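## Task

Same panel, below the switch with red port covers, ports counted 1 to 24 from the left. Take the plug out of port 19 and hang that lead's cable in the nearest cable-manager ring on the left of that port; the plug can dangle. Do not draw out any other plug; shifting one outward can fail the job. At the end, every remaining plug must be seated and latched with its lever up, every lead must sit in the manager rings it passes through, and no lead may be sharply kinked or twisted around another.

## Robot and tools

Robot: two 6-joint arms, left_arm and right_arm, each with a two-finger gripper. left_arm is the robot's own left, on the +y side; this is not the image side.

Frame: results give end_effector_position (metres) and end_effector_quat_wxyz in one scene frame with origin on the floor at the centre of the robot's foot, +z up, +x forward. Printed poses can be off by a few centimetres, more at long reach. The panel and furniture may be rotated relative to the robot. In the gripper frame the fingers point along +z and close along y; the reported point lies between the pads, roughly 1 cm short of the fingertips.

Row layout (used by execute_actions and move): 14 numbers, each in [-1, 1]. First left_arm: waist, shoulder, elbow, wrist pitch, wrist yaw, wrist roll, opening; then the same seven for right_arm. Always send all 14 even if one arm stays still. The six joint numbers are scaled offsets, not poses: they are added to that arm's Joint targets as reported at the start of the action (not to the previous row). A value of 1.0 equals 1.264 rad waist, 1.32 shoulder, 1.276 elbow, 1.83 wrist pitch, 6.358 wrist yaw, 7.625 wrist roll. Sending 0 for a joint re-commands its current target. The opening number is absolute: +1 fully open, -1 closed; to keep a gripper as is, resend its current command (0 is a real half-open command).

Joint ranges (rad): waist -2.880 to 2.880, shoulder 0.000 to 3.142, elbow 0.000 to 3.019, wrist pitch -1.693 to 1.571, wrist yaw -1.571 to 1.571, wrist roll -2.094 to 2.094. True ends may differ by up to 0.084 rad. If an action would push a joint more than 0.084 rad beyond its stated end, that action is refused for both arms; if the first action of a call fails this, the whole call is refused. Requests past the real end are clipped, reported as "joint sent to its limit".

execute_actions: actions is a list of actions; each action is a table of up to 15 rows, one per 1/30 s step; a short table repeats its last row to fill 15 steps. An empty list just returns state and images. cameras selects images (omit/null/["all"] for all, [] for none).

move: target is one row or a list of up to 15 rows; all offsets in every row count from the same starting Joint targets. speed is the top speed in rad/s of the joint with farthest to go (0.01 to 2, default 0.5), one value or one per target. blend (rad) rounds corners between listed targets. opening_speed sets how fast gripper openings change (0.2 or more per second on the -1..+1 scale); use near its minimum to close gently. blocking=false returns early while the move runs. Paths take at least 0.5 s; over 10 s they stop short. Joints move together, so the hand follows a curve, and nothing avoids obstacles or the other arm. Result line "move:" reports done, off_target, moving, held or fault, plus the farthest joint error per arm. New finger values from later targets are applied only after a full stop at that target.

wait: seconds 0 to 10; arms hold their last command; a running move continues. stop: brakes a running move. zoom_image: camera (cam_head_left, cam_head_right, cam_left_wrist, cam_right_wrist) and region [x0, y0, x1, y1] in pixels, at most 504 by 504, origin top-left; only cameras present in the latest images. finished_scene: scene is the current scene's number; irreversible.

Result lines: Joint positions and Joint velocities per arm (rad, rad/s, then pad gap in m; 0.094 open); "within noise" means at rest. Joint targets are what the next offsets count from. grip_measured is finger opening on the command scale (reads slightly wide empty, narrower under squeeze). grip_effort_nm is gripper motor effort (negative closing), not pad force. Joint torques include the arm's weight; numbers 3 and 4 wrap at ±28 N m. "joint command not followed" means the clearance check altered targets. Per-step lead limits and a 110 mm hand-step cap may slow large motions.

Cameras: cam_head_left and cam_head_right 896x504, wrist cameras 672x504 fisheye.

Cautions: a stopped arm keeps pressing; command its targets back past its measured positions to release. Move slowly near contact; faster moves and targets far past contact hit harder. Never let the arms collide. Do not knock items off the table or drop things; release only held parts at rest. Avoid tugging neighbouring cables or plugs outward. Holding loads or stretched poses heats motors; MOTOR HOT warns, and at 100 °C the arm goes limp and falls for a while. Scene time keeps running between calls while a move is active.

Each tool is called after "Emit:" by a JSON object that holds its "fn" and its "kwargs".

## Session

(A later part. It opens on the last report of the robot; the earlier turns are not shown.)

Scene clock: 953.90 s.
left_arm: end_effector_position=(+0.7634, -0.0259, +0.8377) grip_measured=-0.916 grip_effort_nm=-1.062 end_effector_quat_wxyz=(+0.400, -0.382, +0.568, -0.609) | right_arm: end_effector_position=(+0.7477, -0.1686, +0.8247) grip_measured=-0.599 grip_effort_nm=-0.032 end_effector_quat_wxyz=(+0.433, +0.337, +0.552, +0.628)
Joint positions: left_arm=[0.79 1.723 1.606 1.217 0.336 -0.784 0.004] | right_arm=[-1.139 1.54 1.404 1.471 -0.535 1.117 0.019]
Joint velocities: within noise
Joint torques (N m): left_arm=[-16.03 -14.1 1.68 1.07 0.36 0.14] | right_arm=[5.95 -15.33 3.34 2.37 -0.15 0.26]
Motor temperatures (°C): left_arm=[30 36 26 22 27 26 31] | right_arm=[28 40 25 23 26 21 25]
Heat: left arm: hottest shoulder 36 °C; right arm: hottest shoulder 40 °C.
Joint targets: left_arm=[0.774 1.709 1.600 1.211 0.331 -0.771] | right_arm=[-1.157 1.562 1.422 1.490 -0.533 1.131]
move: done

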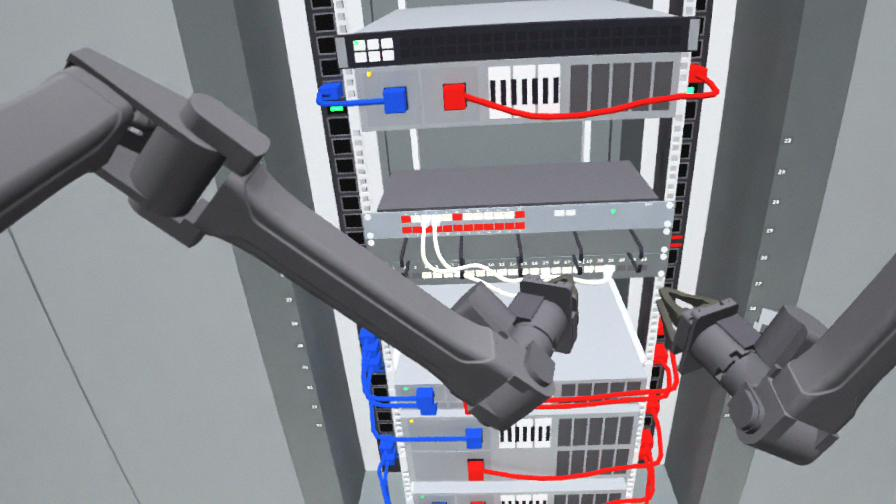

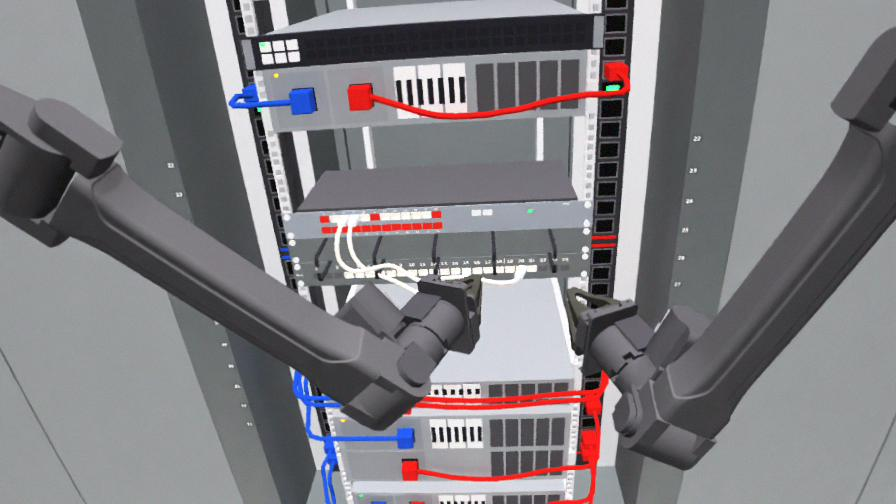

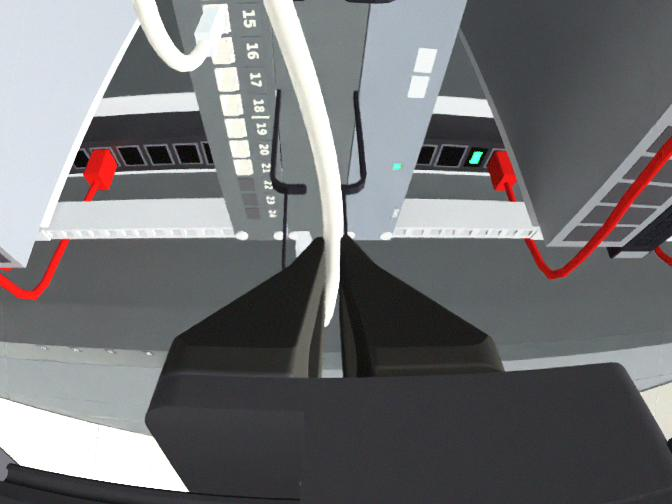

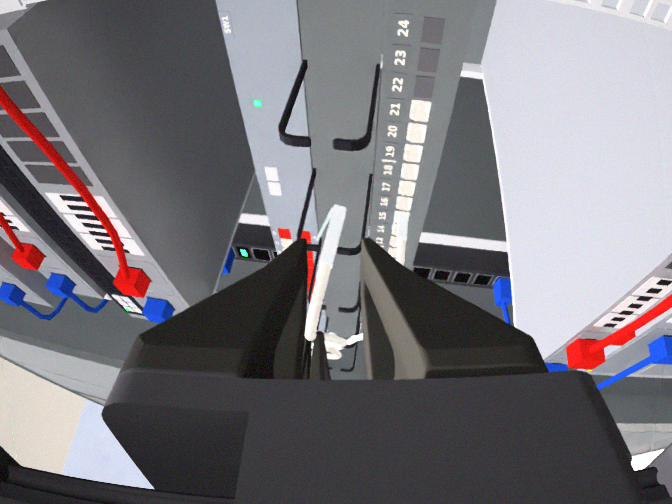

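Emit:
{"fn": "move", "kwargs": {"target": [0.0455,0.0005,0,0,0,-0.0295,-0.95,0,0,0,0,0,0,-0.6], "speed": 0.15}}

Emit:
{"fn": "zoom_image", "kwargs": {"camera": "cam_right_wrist", "region": [280, 150, 400, 370]}}

Emit:
{"fn": "zoom_image", "kwargs": {"camera": "cam_head_left", "region": [430, 230, 560, 310]}}

Emit:
{"fn": "zoom_image", "kwargs": {"camera": "cam_left_wrist", "region": [200, 0, 420, 340]}}

Scene clock: 1067.90 s.
left_arm: end_effector_position=(+0.7635, -0.0222, +0.8335) grip_measured=-0.915 grip_effort_nm=-1.062 end_effector_quat_wxyz=(+0.339, -0.436, +0.530, -0.643) | right_arm: end_effector_position=(+0.7477, -0.1686, +0.8247) grip_measured=-0.599 grip_effort_nm=-0.037 end_effector_quat_wxyz=(+0.432, +0.337, +0.552, +0.628)
Joint positions: left_arm=[0.799 1.723 1.606 1.217 0.336 -0.984 0.004] | right_arm=[-1.139 1.54 1.404 1.471 -0.535 1.118 0.019]
Joint velocities: within noise
Joint torques (N m): left_arm=[-11.58 -14.21 1.69 1.06 0.36 -0.07] | right_arm=[6.24 -15.5 3.4 2.35 -0.16 0.22]
Motor temperatures (°C): left_arm=[30 37 25 22 26 26 33] | right_arm=[28 40 25 23 25 21 24]
Heat: left arm: hottest shoulder 37 °C; right arm: hottest shoulder 40 °C.
Joint targets: left_arm=[0.831 1.710 1.600 1.211 0.331 -0.997] | right_arm=[-1.157 1.562 1.422 1.489 -0.533 1.131]
move: done

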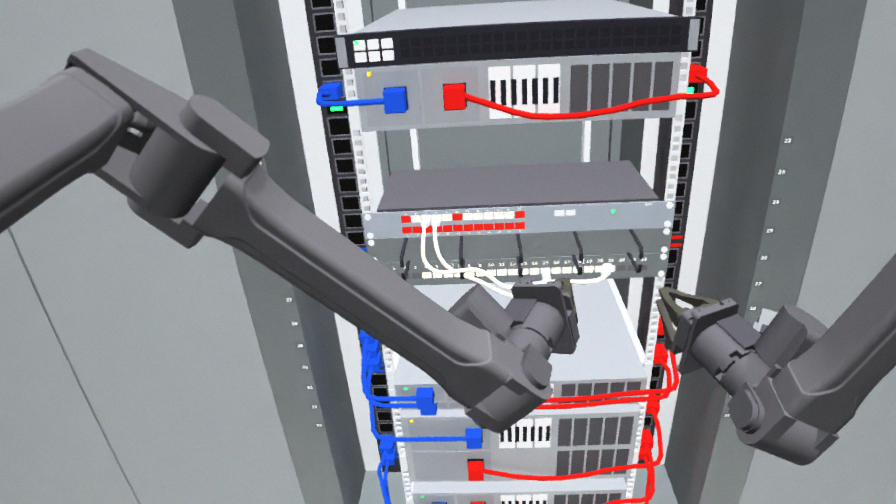

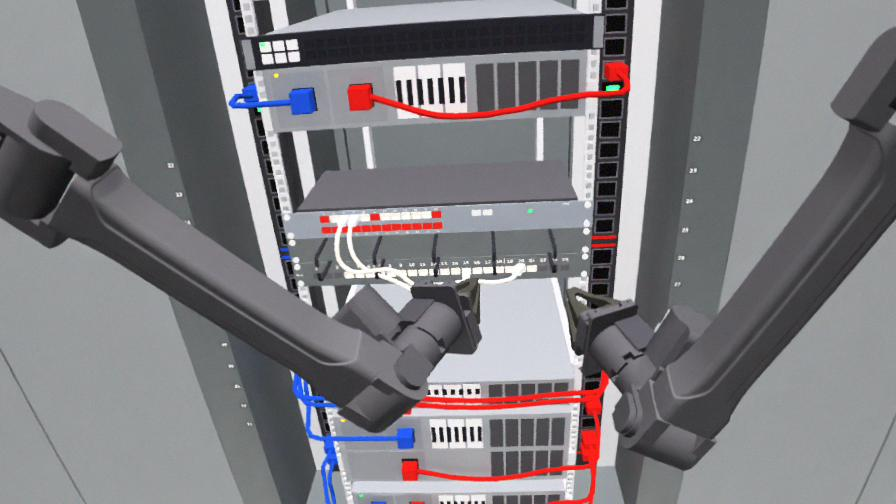

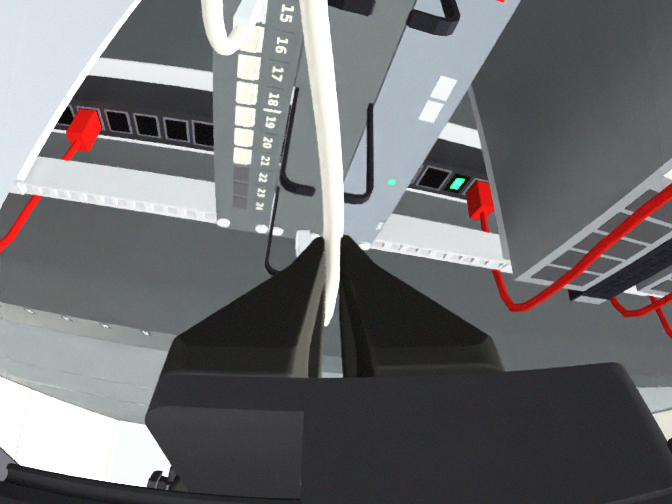

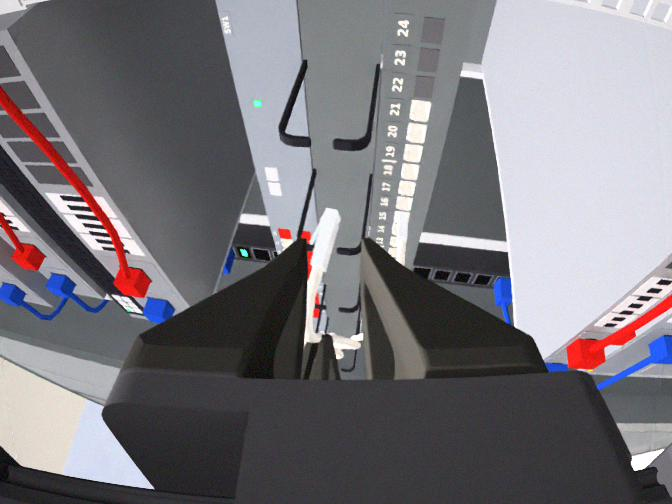

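Scaled by 2.291 from the camera's 672x504 image, which has a finer 960x720 frame.

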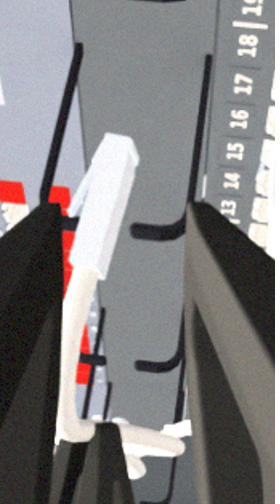

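Scaled by 3.877 from the camera's 896x504 image, which has a finer 1280x720 frame.

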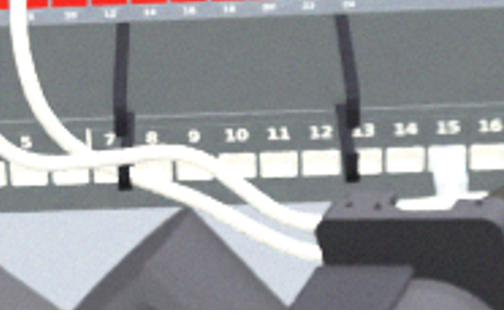

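Scaled by 1.482 from the camera's 672x504 image, which has a finer 960x720 frame.

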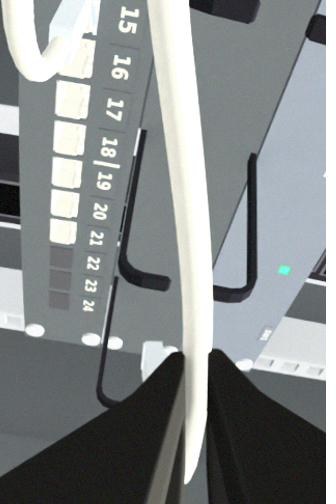

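Emit:
{"fn": "zoom_image", "kwargs": {"camera": "cam_right_wrist", "region": [290, 190, 370, 290]}}

Scaled by 5.040 from the camera's 672x504 image, which has a finer 960x720 frame.

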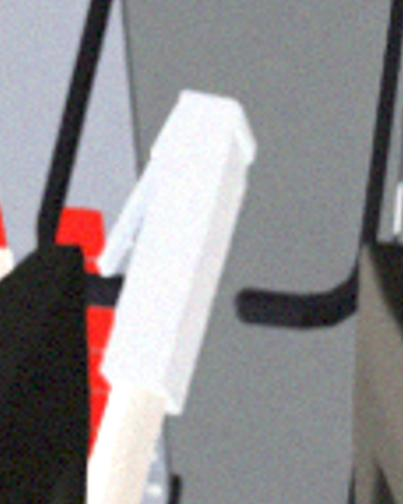

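Emit:
{"fn": "move", "kwargs": {"target": [0.0024,0.0455,0.0835,-0.041,0,0,-0.95,0,0,0,0,0,0,-0.6], "speed": 0.1}}

Emit:
{"fn": "zoom_image", "kwargs": {"camera": "cam_right_wrist", "region": [280, 150, 400, 370]}}

Emit:
{"fn": "zoom_image", "kwargs": {"camera": "cam_head_left", "region": [430, 230, 640, 310]}}

Emit:
{"fn": "zoom_image", "kwargs": {"camera": "cam_left_wrist", "region": [200, 0, 420, 340]}}

Scene clock: 1110.73 s.
left_arm: end_effector_position=(+0.7863, -0.0244, +0.8290) grip_measured=-0.915 grip_effort_nm=-1.062 end_effector_quat_wxyz=(+0.335, -0.437, +0.533, -0.642) | right_arm: end_effector_position=(+0.7477, -0.1686, +0.8247) grip_measured=-0.599 grip_effort_nm=-0.032 end_effector_quat_wxyz=(+0.432, +0.337, +0.552, +0.628)
Joint positions: left_arm=[0.801 1.739 1.685 1.143 0.336 -0.986 0.004] | right_arm=[-1.139 1.54 1.404 1.471 -0.535 1.118 0.019]
Joint velocities: within noise
Joint torques (N m): left_arm=[-11.75 -11.58 4 1.05 0.36 -0.07] | right_arm=[6.01 -15.15 3.36 2.48 -0.16 0.24]
Motor temperatures (°C): left_arm=[29 37 25 22 26 26 33] | right_arm=[28 40 25 23 25 21 24]
Heat: left arm: hottest shoulder 37 °C; right arm: hottest shoulder 40 °C.
Joint targets: left_arm=[0.834 1.770 1.706 1.136 0.331 -0.996] | right_arm=[-1.157 1.562 1.422 1.489 -0.533 1.131]
move: done

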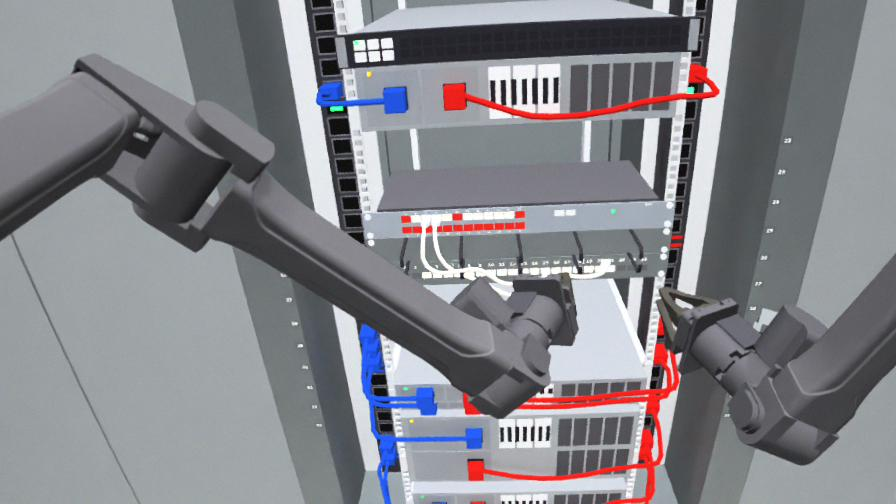

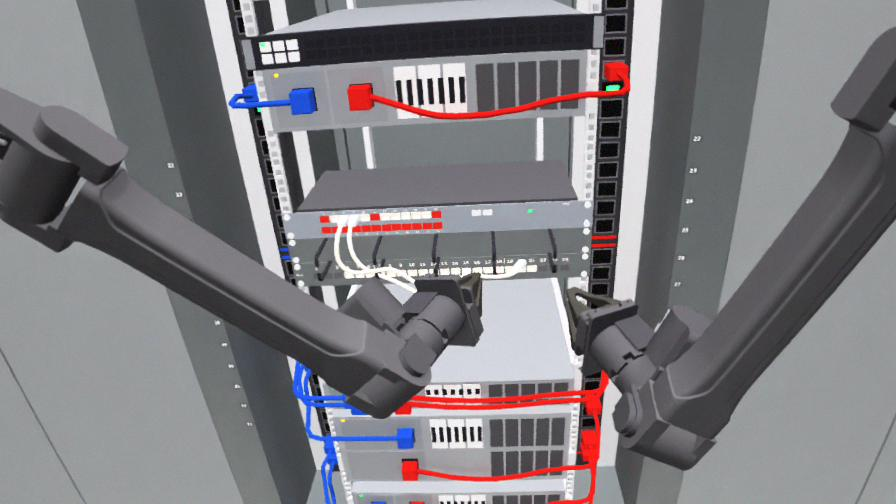

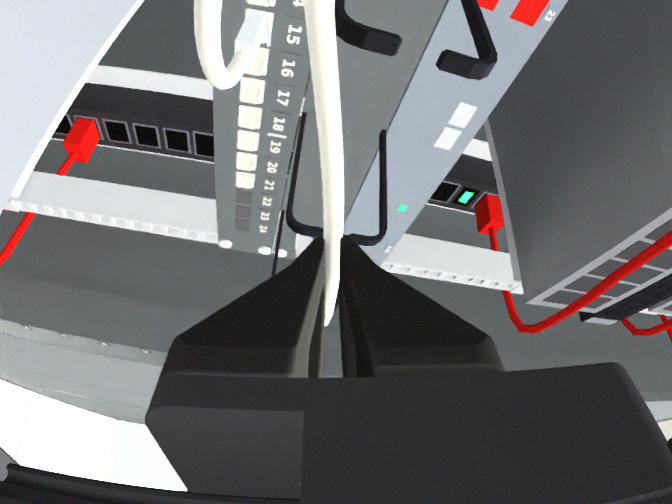

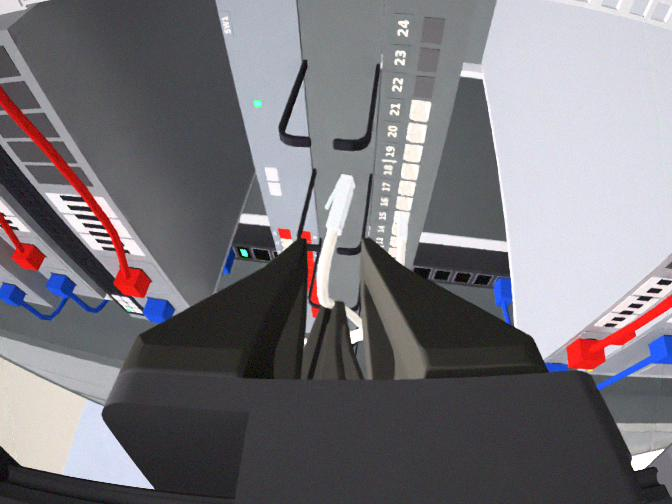

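Scaled by 2.291 from the camera's 672x504 image, which has a finer 960x720 frame.

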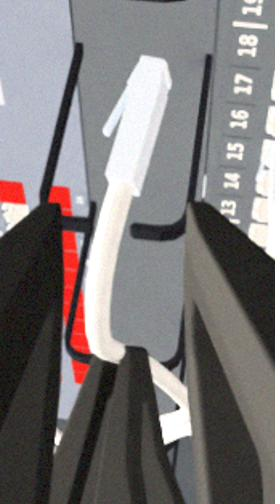

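Scaled by 2.400 from the camera's 896x504 image, which has a finer 1280x720 frame.

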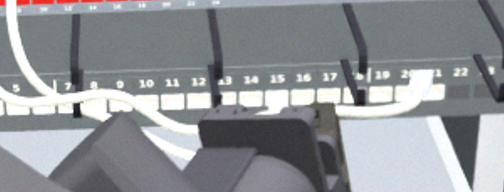

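Scaled by 1.482 from the camera's 672x504 image, which has a finer 960x720 frame.

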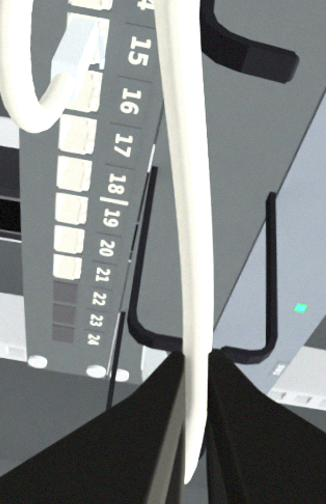

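Emit:
{"fn": "move", "kwargs": {"target": [0,0.0087,0.0523,-0.0303,0,0,-0.95,0,0,0,0,0,0,-0.6], "speed": 0.08}}

Emit:
{"fn": "zoom_image", "kwargs": {"camera": "cam_right_wrist", "region": [280, 150, 400, 370]}}

Emit:
{"fn": "zoom_image", "kwargs": {"camera": "cam_left_wrist", "region": [240, 150, 420, 340]}}

Scene clock: 1145.67 s.
left_arm: end_effector_position=(+0.8061, -0.0242, +0.8288) grip_measured=-0.915 grip_effort_nm=-1.057 end_effector_quat_wxyz=(+0.334, -0.437, +0.533, -0.642) | right_arm: end_effector_position=(+0.7477, -0.1686, +0.8247) grip_measured=-0.599 grip_effort_nm=-0.032 end_effector_quat_wxyz=(+0.432, +0.337, +0.552, +0.628)
Joint positions: left_arm=[0.801 1.749 1.749 1.088 0.335 -0.986 0.004] | right_arm=[-1.139 1.54 1.404 1.471 -0.535 1.118 0.019]
Joint velocities: within noise
Joint torques (N m): left_arm=[-11.87 -11.93 4.53 1.05 0.37 -0.07] | right_arm=[6.12 -15.09 3.3 2.39 -0.17 0.24]
Motor temperatures (°C): left_arm=[29 36 26 22 26 26 33] | right_arm=[28 40 25 23 25 21 24]
Heat: left arm: hottest shoulder 36 °C; right arm: hottest shoulder 40 °C.
Joint targets: left_arm=[0.834 1.781 1.773 1.080 0.331 -0.996] | right_arm=[-1.157 1.562 1.422 1.489 -0.533 1.131]
move: done

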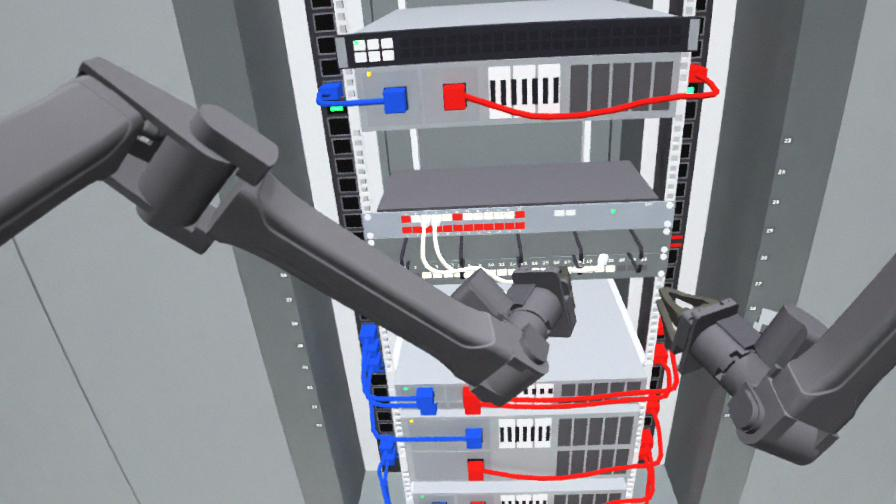

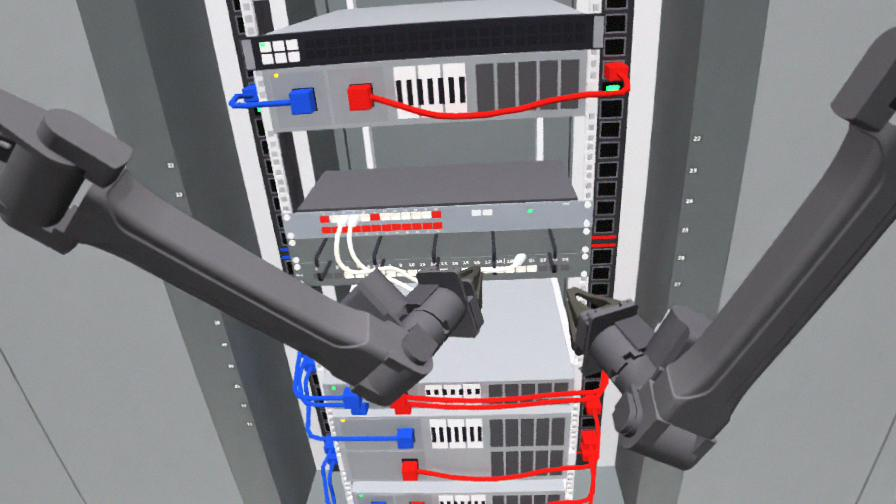

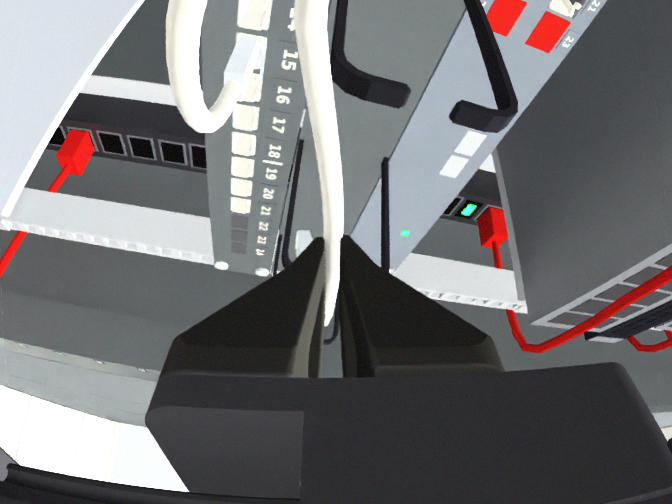

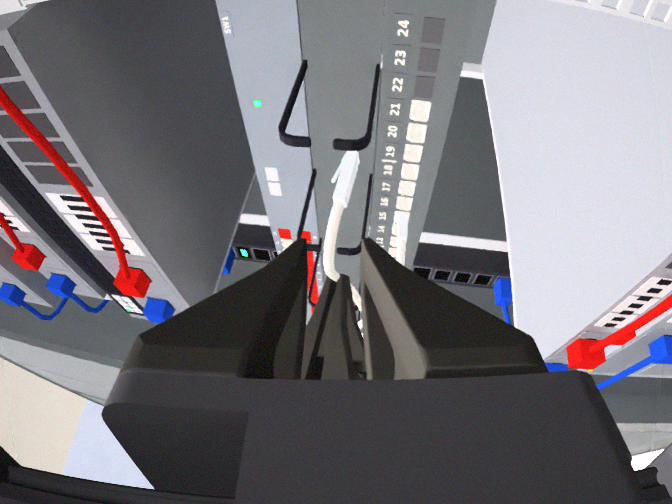

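Scaled by 2.291 from the camera's 672x504 image, which has a finer 960x720 frame.

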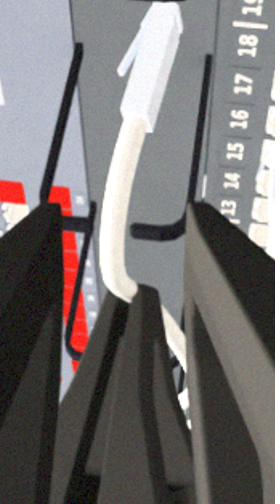

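Scaled by 2.653 from the camera's 672x504 image, which has a finer 960x720 frame.

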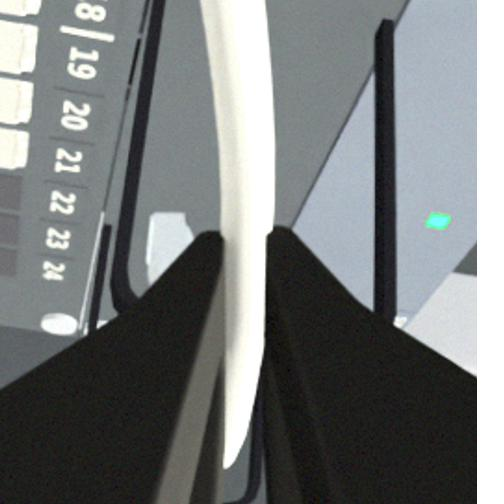

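Emit:
{"fn": "move", "kwargs": {"target": [0,0.006,0.047,-0.0284,0,0,-0.95,0,0,0,0,0,0,-0.6], "speed": 0.08}}

Emit:
{"fn": "zoom_image", "kwargs": {"camera": "cam_right_wrist", "region": [280, 120, 400, 340]}}

Emit:
{"fn": "zoom_image", "kwargs": {"camera": "cam_head_left", "region": [430, 220, 640, 310]}}

Emit:
{"fn": "zoom_image", "kwargs": {"camera": "cam_head_right", "region": [350, 220, 560, 310]}}

Scene clock: 1158.03 s.
left_arm: end_effector_position=(+0.8240, -0.0228, +0.8291) grip_measured=-0.915 grip_effort_nm=-1.062 end_effector_quat_wxyz=(+0.333, -0.438, +0.534, -0.642) | right_arm: end_effector_position=(+0.7477, -0.1686, +0.8247) grip_measured=-0.599 grip_effort_nm=-0.032 end_effector_quat_wxyz=(+0.432, +0.337, +0.552, +0.628)
Joint positions: left_arm=[0.801 1.757 1.807 1.035 0.335 -0.986 0.004] | right_arm=[-1.139 1.54 1.404 1.471 -0.535 1.118 0.019]
Joint velocities: within noise
Joint torques (N m): left_arm=[-11.87 -12.28 5.01 1.06 0.41 -0.07] | right_arm=[6.18 -15.56 3.37 2.3 -0.17 0.22]
Motor temperatures (°C): left_arm=[29 37 26 22 26 26 33] | right_arm=[28 39 25 23 25 21 24]
Heat: left arm: hottest shoulder 37 °C; right arm: hottest shoulder 39 °C.
Joint targets: left_arm=[0.834 1.789 1.833 1.028 0.331 -0.996] | right_arm=[-1.157 1.562 1.422 1.489 -0.533 1.131]
move: done

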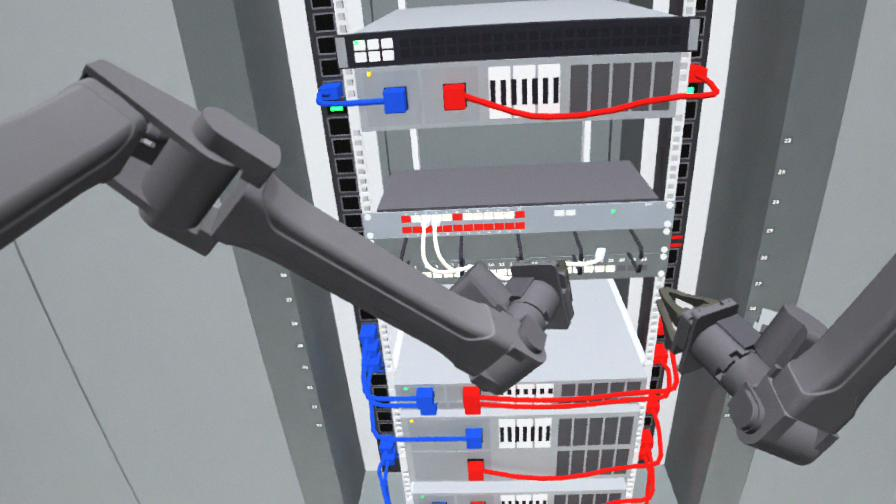

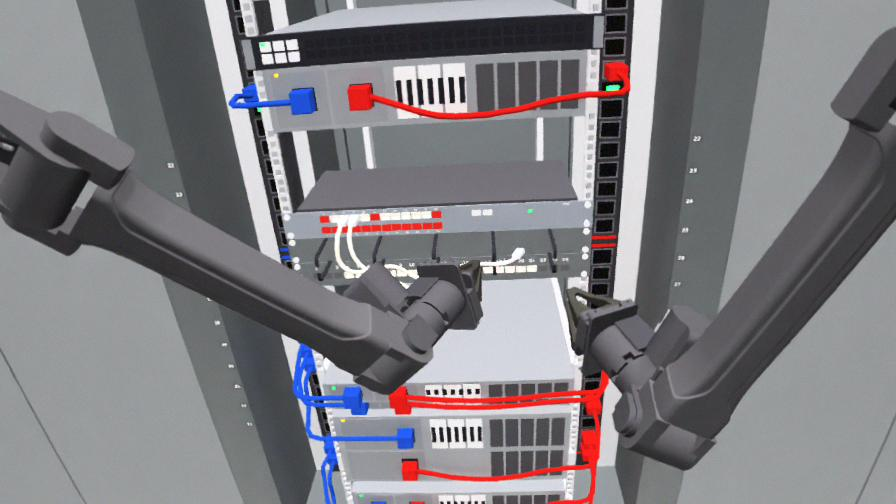

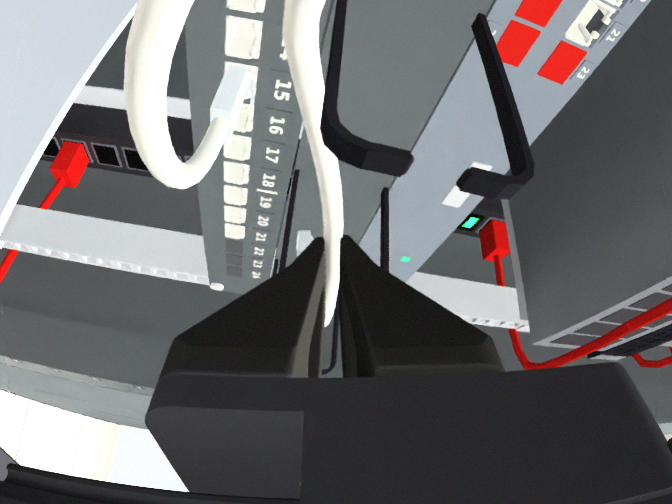

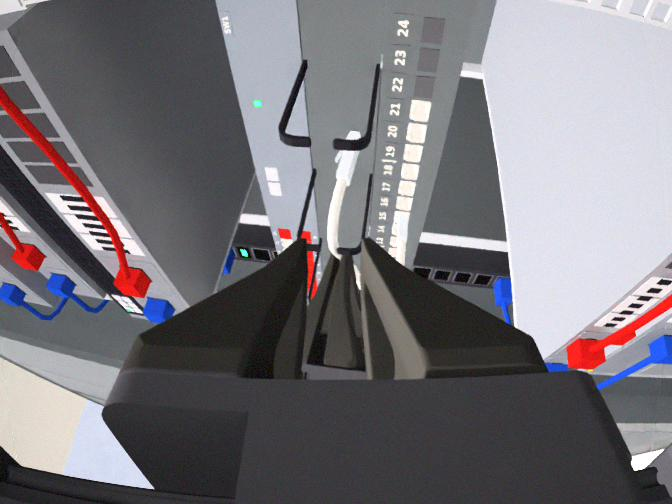

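Scaled by 2.291 from the camera's 672x504 image, which has a finer 960x720 frame.

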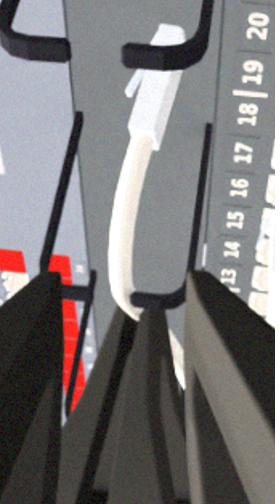

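Scaled by 2.400 from the camera's 896x504 image, which has a finer 1280x720 frame.

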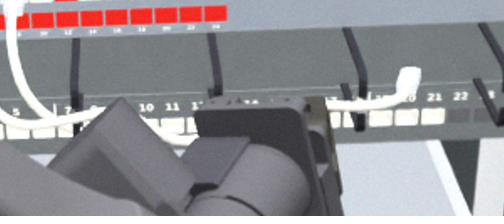

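Scaled by 2.400 from the camera's 896x504 image, which has a finer 1280x720 frame.

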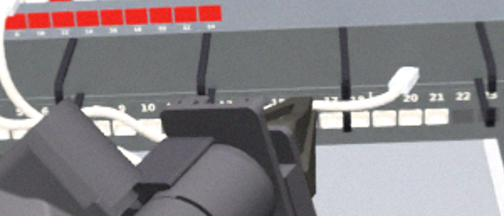

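Emit:
{"fn": "zoom_image", "kwargs": {"camera": "cam_head_left", "region": [560, 235, 610, 285]}}

Emit:
{"fn": "zoom_image", "kwargs": {"camera": "cam_head_right", "region": [475, 235, 525, 285]}}

Emit:
{"fn": "zoom_image", "kwargs": {"camera": "cam_right_wrist", "region": [310, 210, 370, 280]}}

Emit:
{"fn": "zoom_image", "kwargs": {"camera": "cam_left_wrist", "region": [100, 0, 420, 340]}}

Scaled by 10.080 from the camera's 896x504 image, which has a finer 1280x720 frame.

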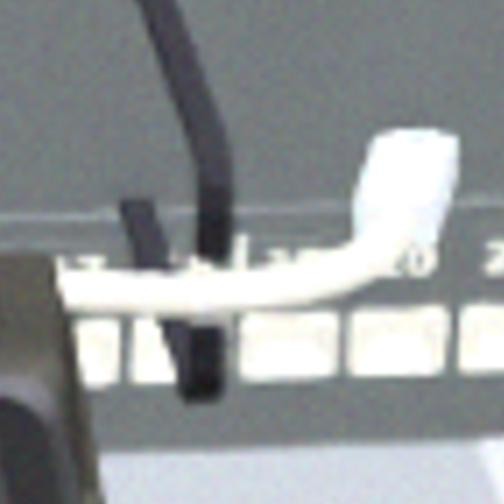

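Scaled by 10.080 from the camera's 896x504 image, which has a finer 1280x720 frame.

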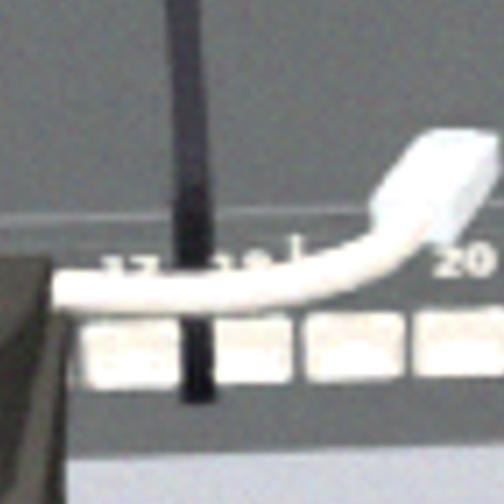

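Scaled by 7.200 from the camera's 672x504 image, which has a finer 960x720 frame.

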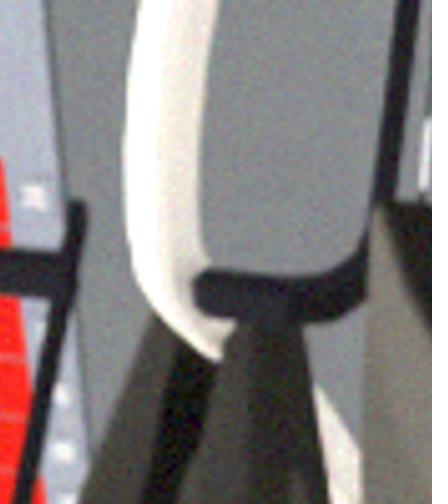

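Scaled by 1.482 from the camera's 672x504 image, which has a finer 960x720 frame.

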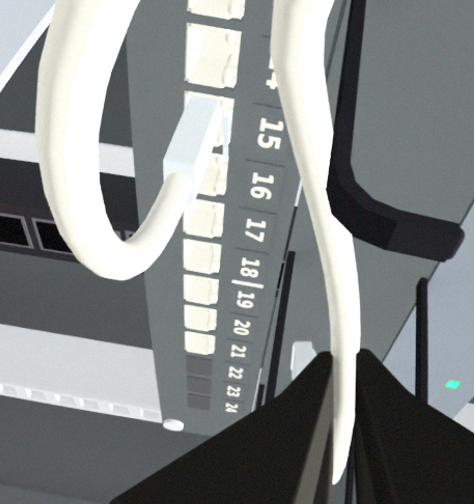

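Emit:
{"fn": "move", "kwargs": {"target": [0,0.0027,0.0157,-0.0091,0,0,-0.95,0,0,0,0,0,0,-0.6], "speed": 0.08}}

Emit:
{"fn": "zoom_image", "kwargs": {"camera": "cam_right_wrist", "region": [300, 100, 400, 280]}}

Scene clock: 1193.13 s.
left_arm: end_effector_position=(+0.8297, -0.0225, +0.8294) grip_measured=-0.915 grip_effort_nm=-1.062 end_effector_quat_wxyz=(+0.333, -0.438, +0.534, -0.642) | right_arm: end_effector_position=(+0.7477, -0.1686, +0.8247) grip_measured=-0.599 grip_effort_nm=-0.037 end_effector_quat_wxyz=(+0.432, +0.337, +0.552, +0.628)
Joint positions: left_arm=[0.801 1.76 1.826 1.019 0.335 -0.986 0.004] | right_arm=[-1.139 1.54 1.404 1.471 -0.535 1.118 0.019]
Joint velocities: within noise
Joint torques (N m): left_arm=[-12.16 -12.28 5.19 1.14 0.39 -0.06] | right_arm=[6.12 -15.27 3.36 2.36 -0.16 0.22]
Motor temperatures (°C): left_arm=[29 36 27 22 26 26 33] | right_arm=[28 39 25 23 25 21 23]
Heat: left arm: hottest shoulder 36 °C; right arm: hottest shoulder 39 °C.
Joint targets: left_arm=[0.834 1.792 1.853 1.011 0.332 -0.996] | right_arm=[-1.157 1.562 1.422 1.489 -0.533 1.131]
move: done

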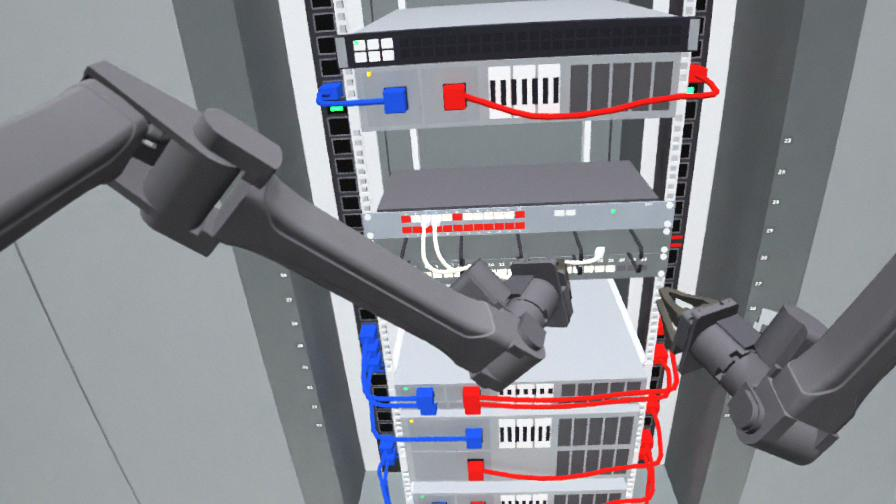

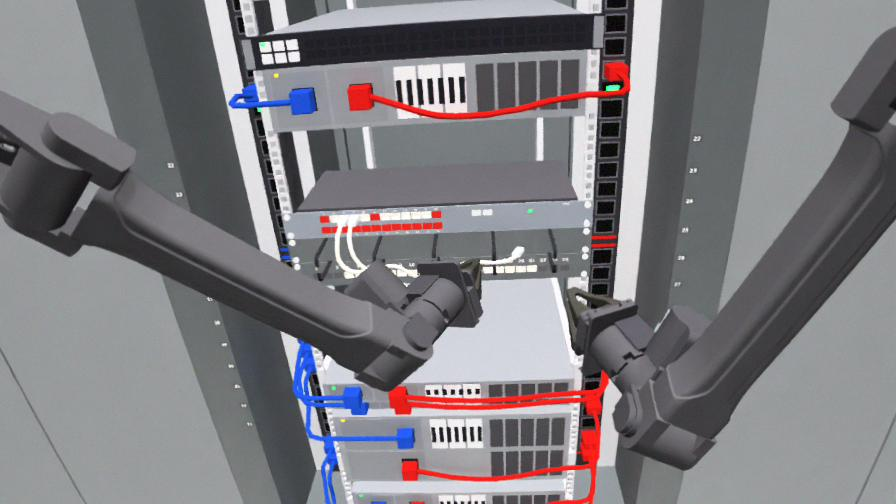

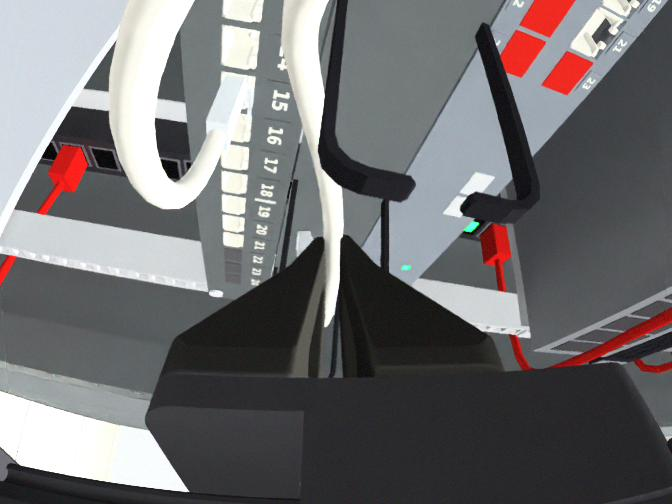

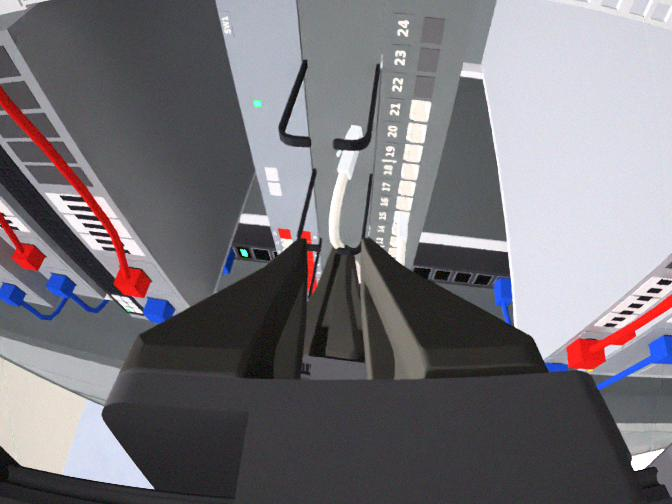

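Scaled by 2.800 from the camera's 672x504 image, which has a finer 960x720 frame.

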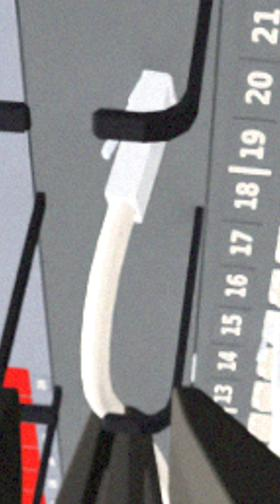

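Emit:
{"fn": "move", "kwargs": {"target": [0,0,0,0,0,0,-0.68,0,0,0,0,0,0,-0.6], "opening_speed": 0.2}}

Emit:
{"fn": "zoom_image", "kwargs": {"camera": "cam_right_wrist", "region": [300, 100, 400, 280]}}

Emit:
{"fn": "zoom_image", "kwargs": {"camera": "cam_head_left", "region": [560, 235, 610, 285]}}

Emit:
{"fn": "zoom_image", "kwargs": {"camera": "cam_left_wrist", "region": [240, 100, 440, 340]}}

Scene clock: 1204.77 s.
left_arm: end_effector_position=(+0.8307, -0.0220, +0.8295) grip_measured=-0.682 grip_effort_nm=0.056 end_effector_quat_wxyz=(+0.334, -0.438, +0.534, -0.642) | right_arm: end_effector_position=(+0.7477, -0.1686, +0.8247) grip_measured=-0.599 grip_effort_nm=-0.042 end_effector_quat_wxyz=(+0.432, +0.337, +0.552, +0.628)
Joint positions: left_arm=[0.802 1.761 1.83 1.018 0.335 -0.986 0.015] | right_arm=[-1.139 1.54 1.404 1.471 -0.535 1.118 0.019]
Joint velocities: within noise
Joint torques (N m): left_arm=[-12.1 -12.51 4.96 1.13 0.4 -0.06] | right_arm=[6.01 -15.68 3.34 2.4 -0.14 0.21]
Motor temperatures (°C): left_arm=[29 36 27 22 26 26 33] | right_arm=[28 39 25 23 25 21 23]
Heat: left arm: hottest shoulder 36 °C; right arm: hottest shoulder 39 °C.
Joint targets: left_arm=[0.834 1.793 1.853 1.012 0.331 -0.997] | right_arm=[-1.157 1.562 1.422 1.489 -0.533 1.131]
move: done

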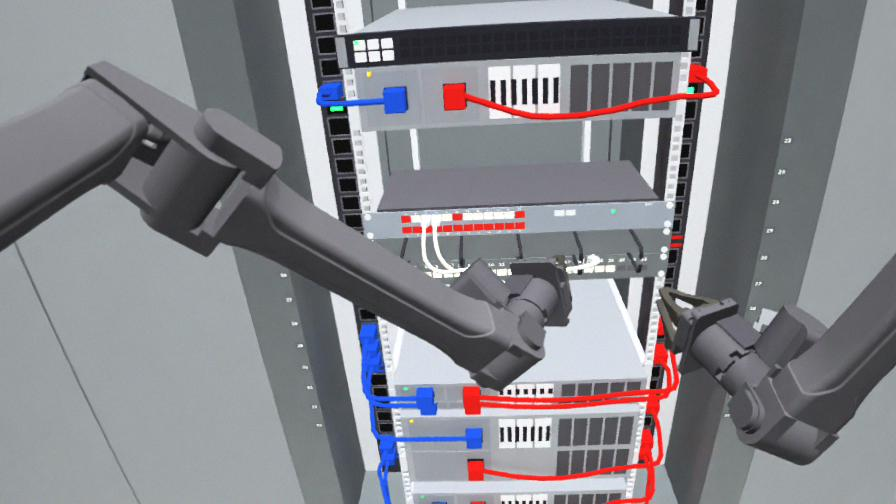

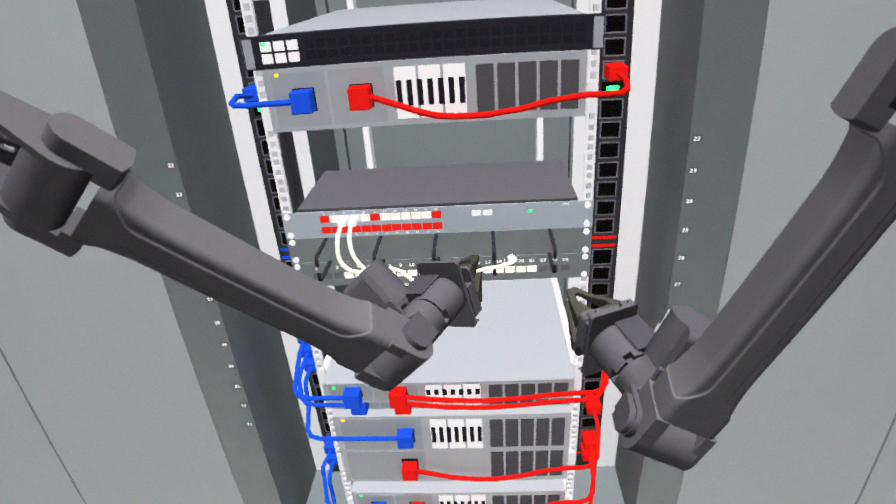

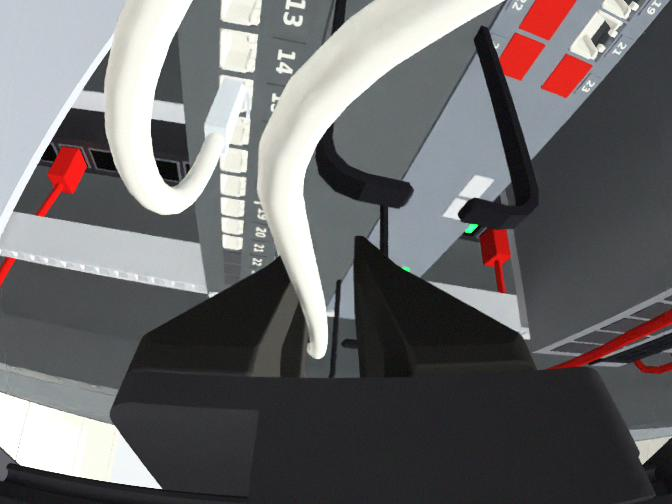

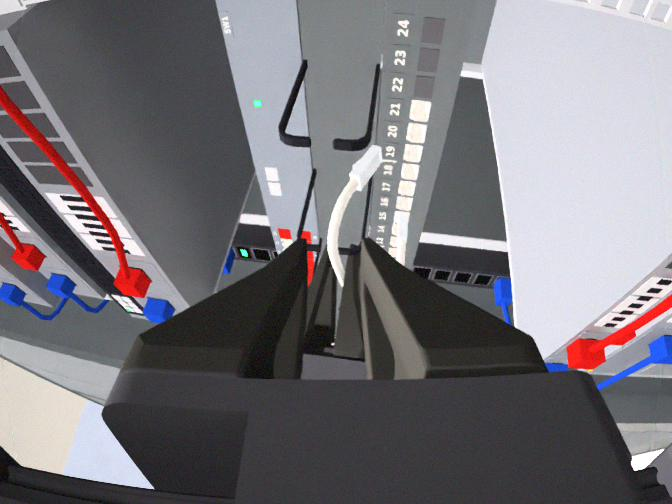

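Scaled by 2.800 from the camera's 672x504 image, which has a finer 960x720 frame.

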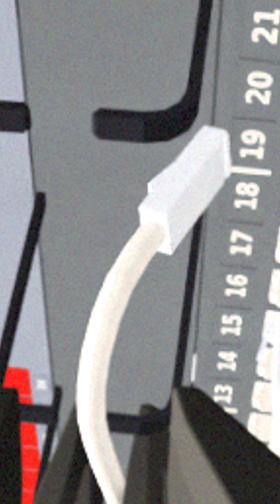

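Scaled by 10.080 from the camera's 896x504 image, which has a finer 1280x720 frame.

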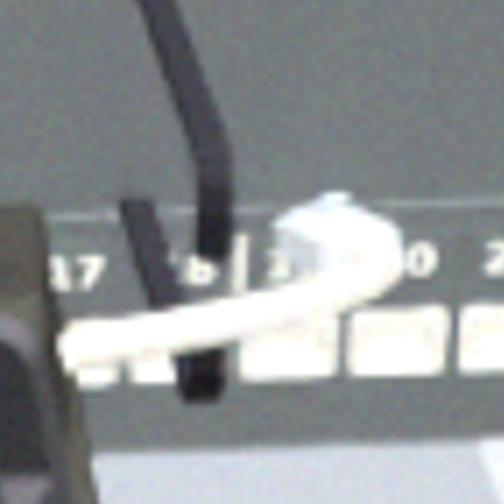

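Scaled by 2.100 from the camera's 672x504 image, which has a finer 960x720 frame.

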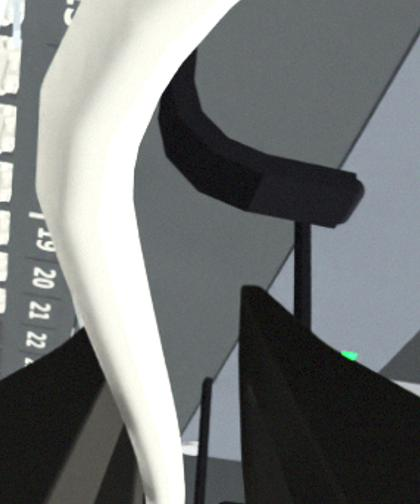

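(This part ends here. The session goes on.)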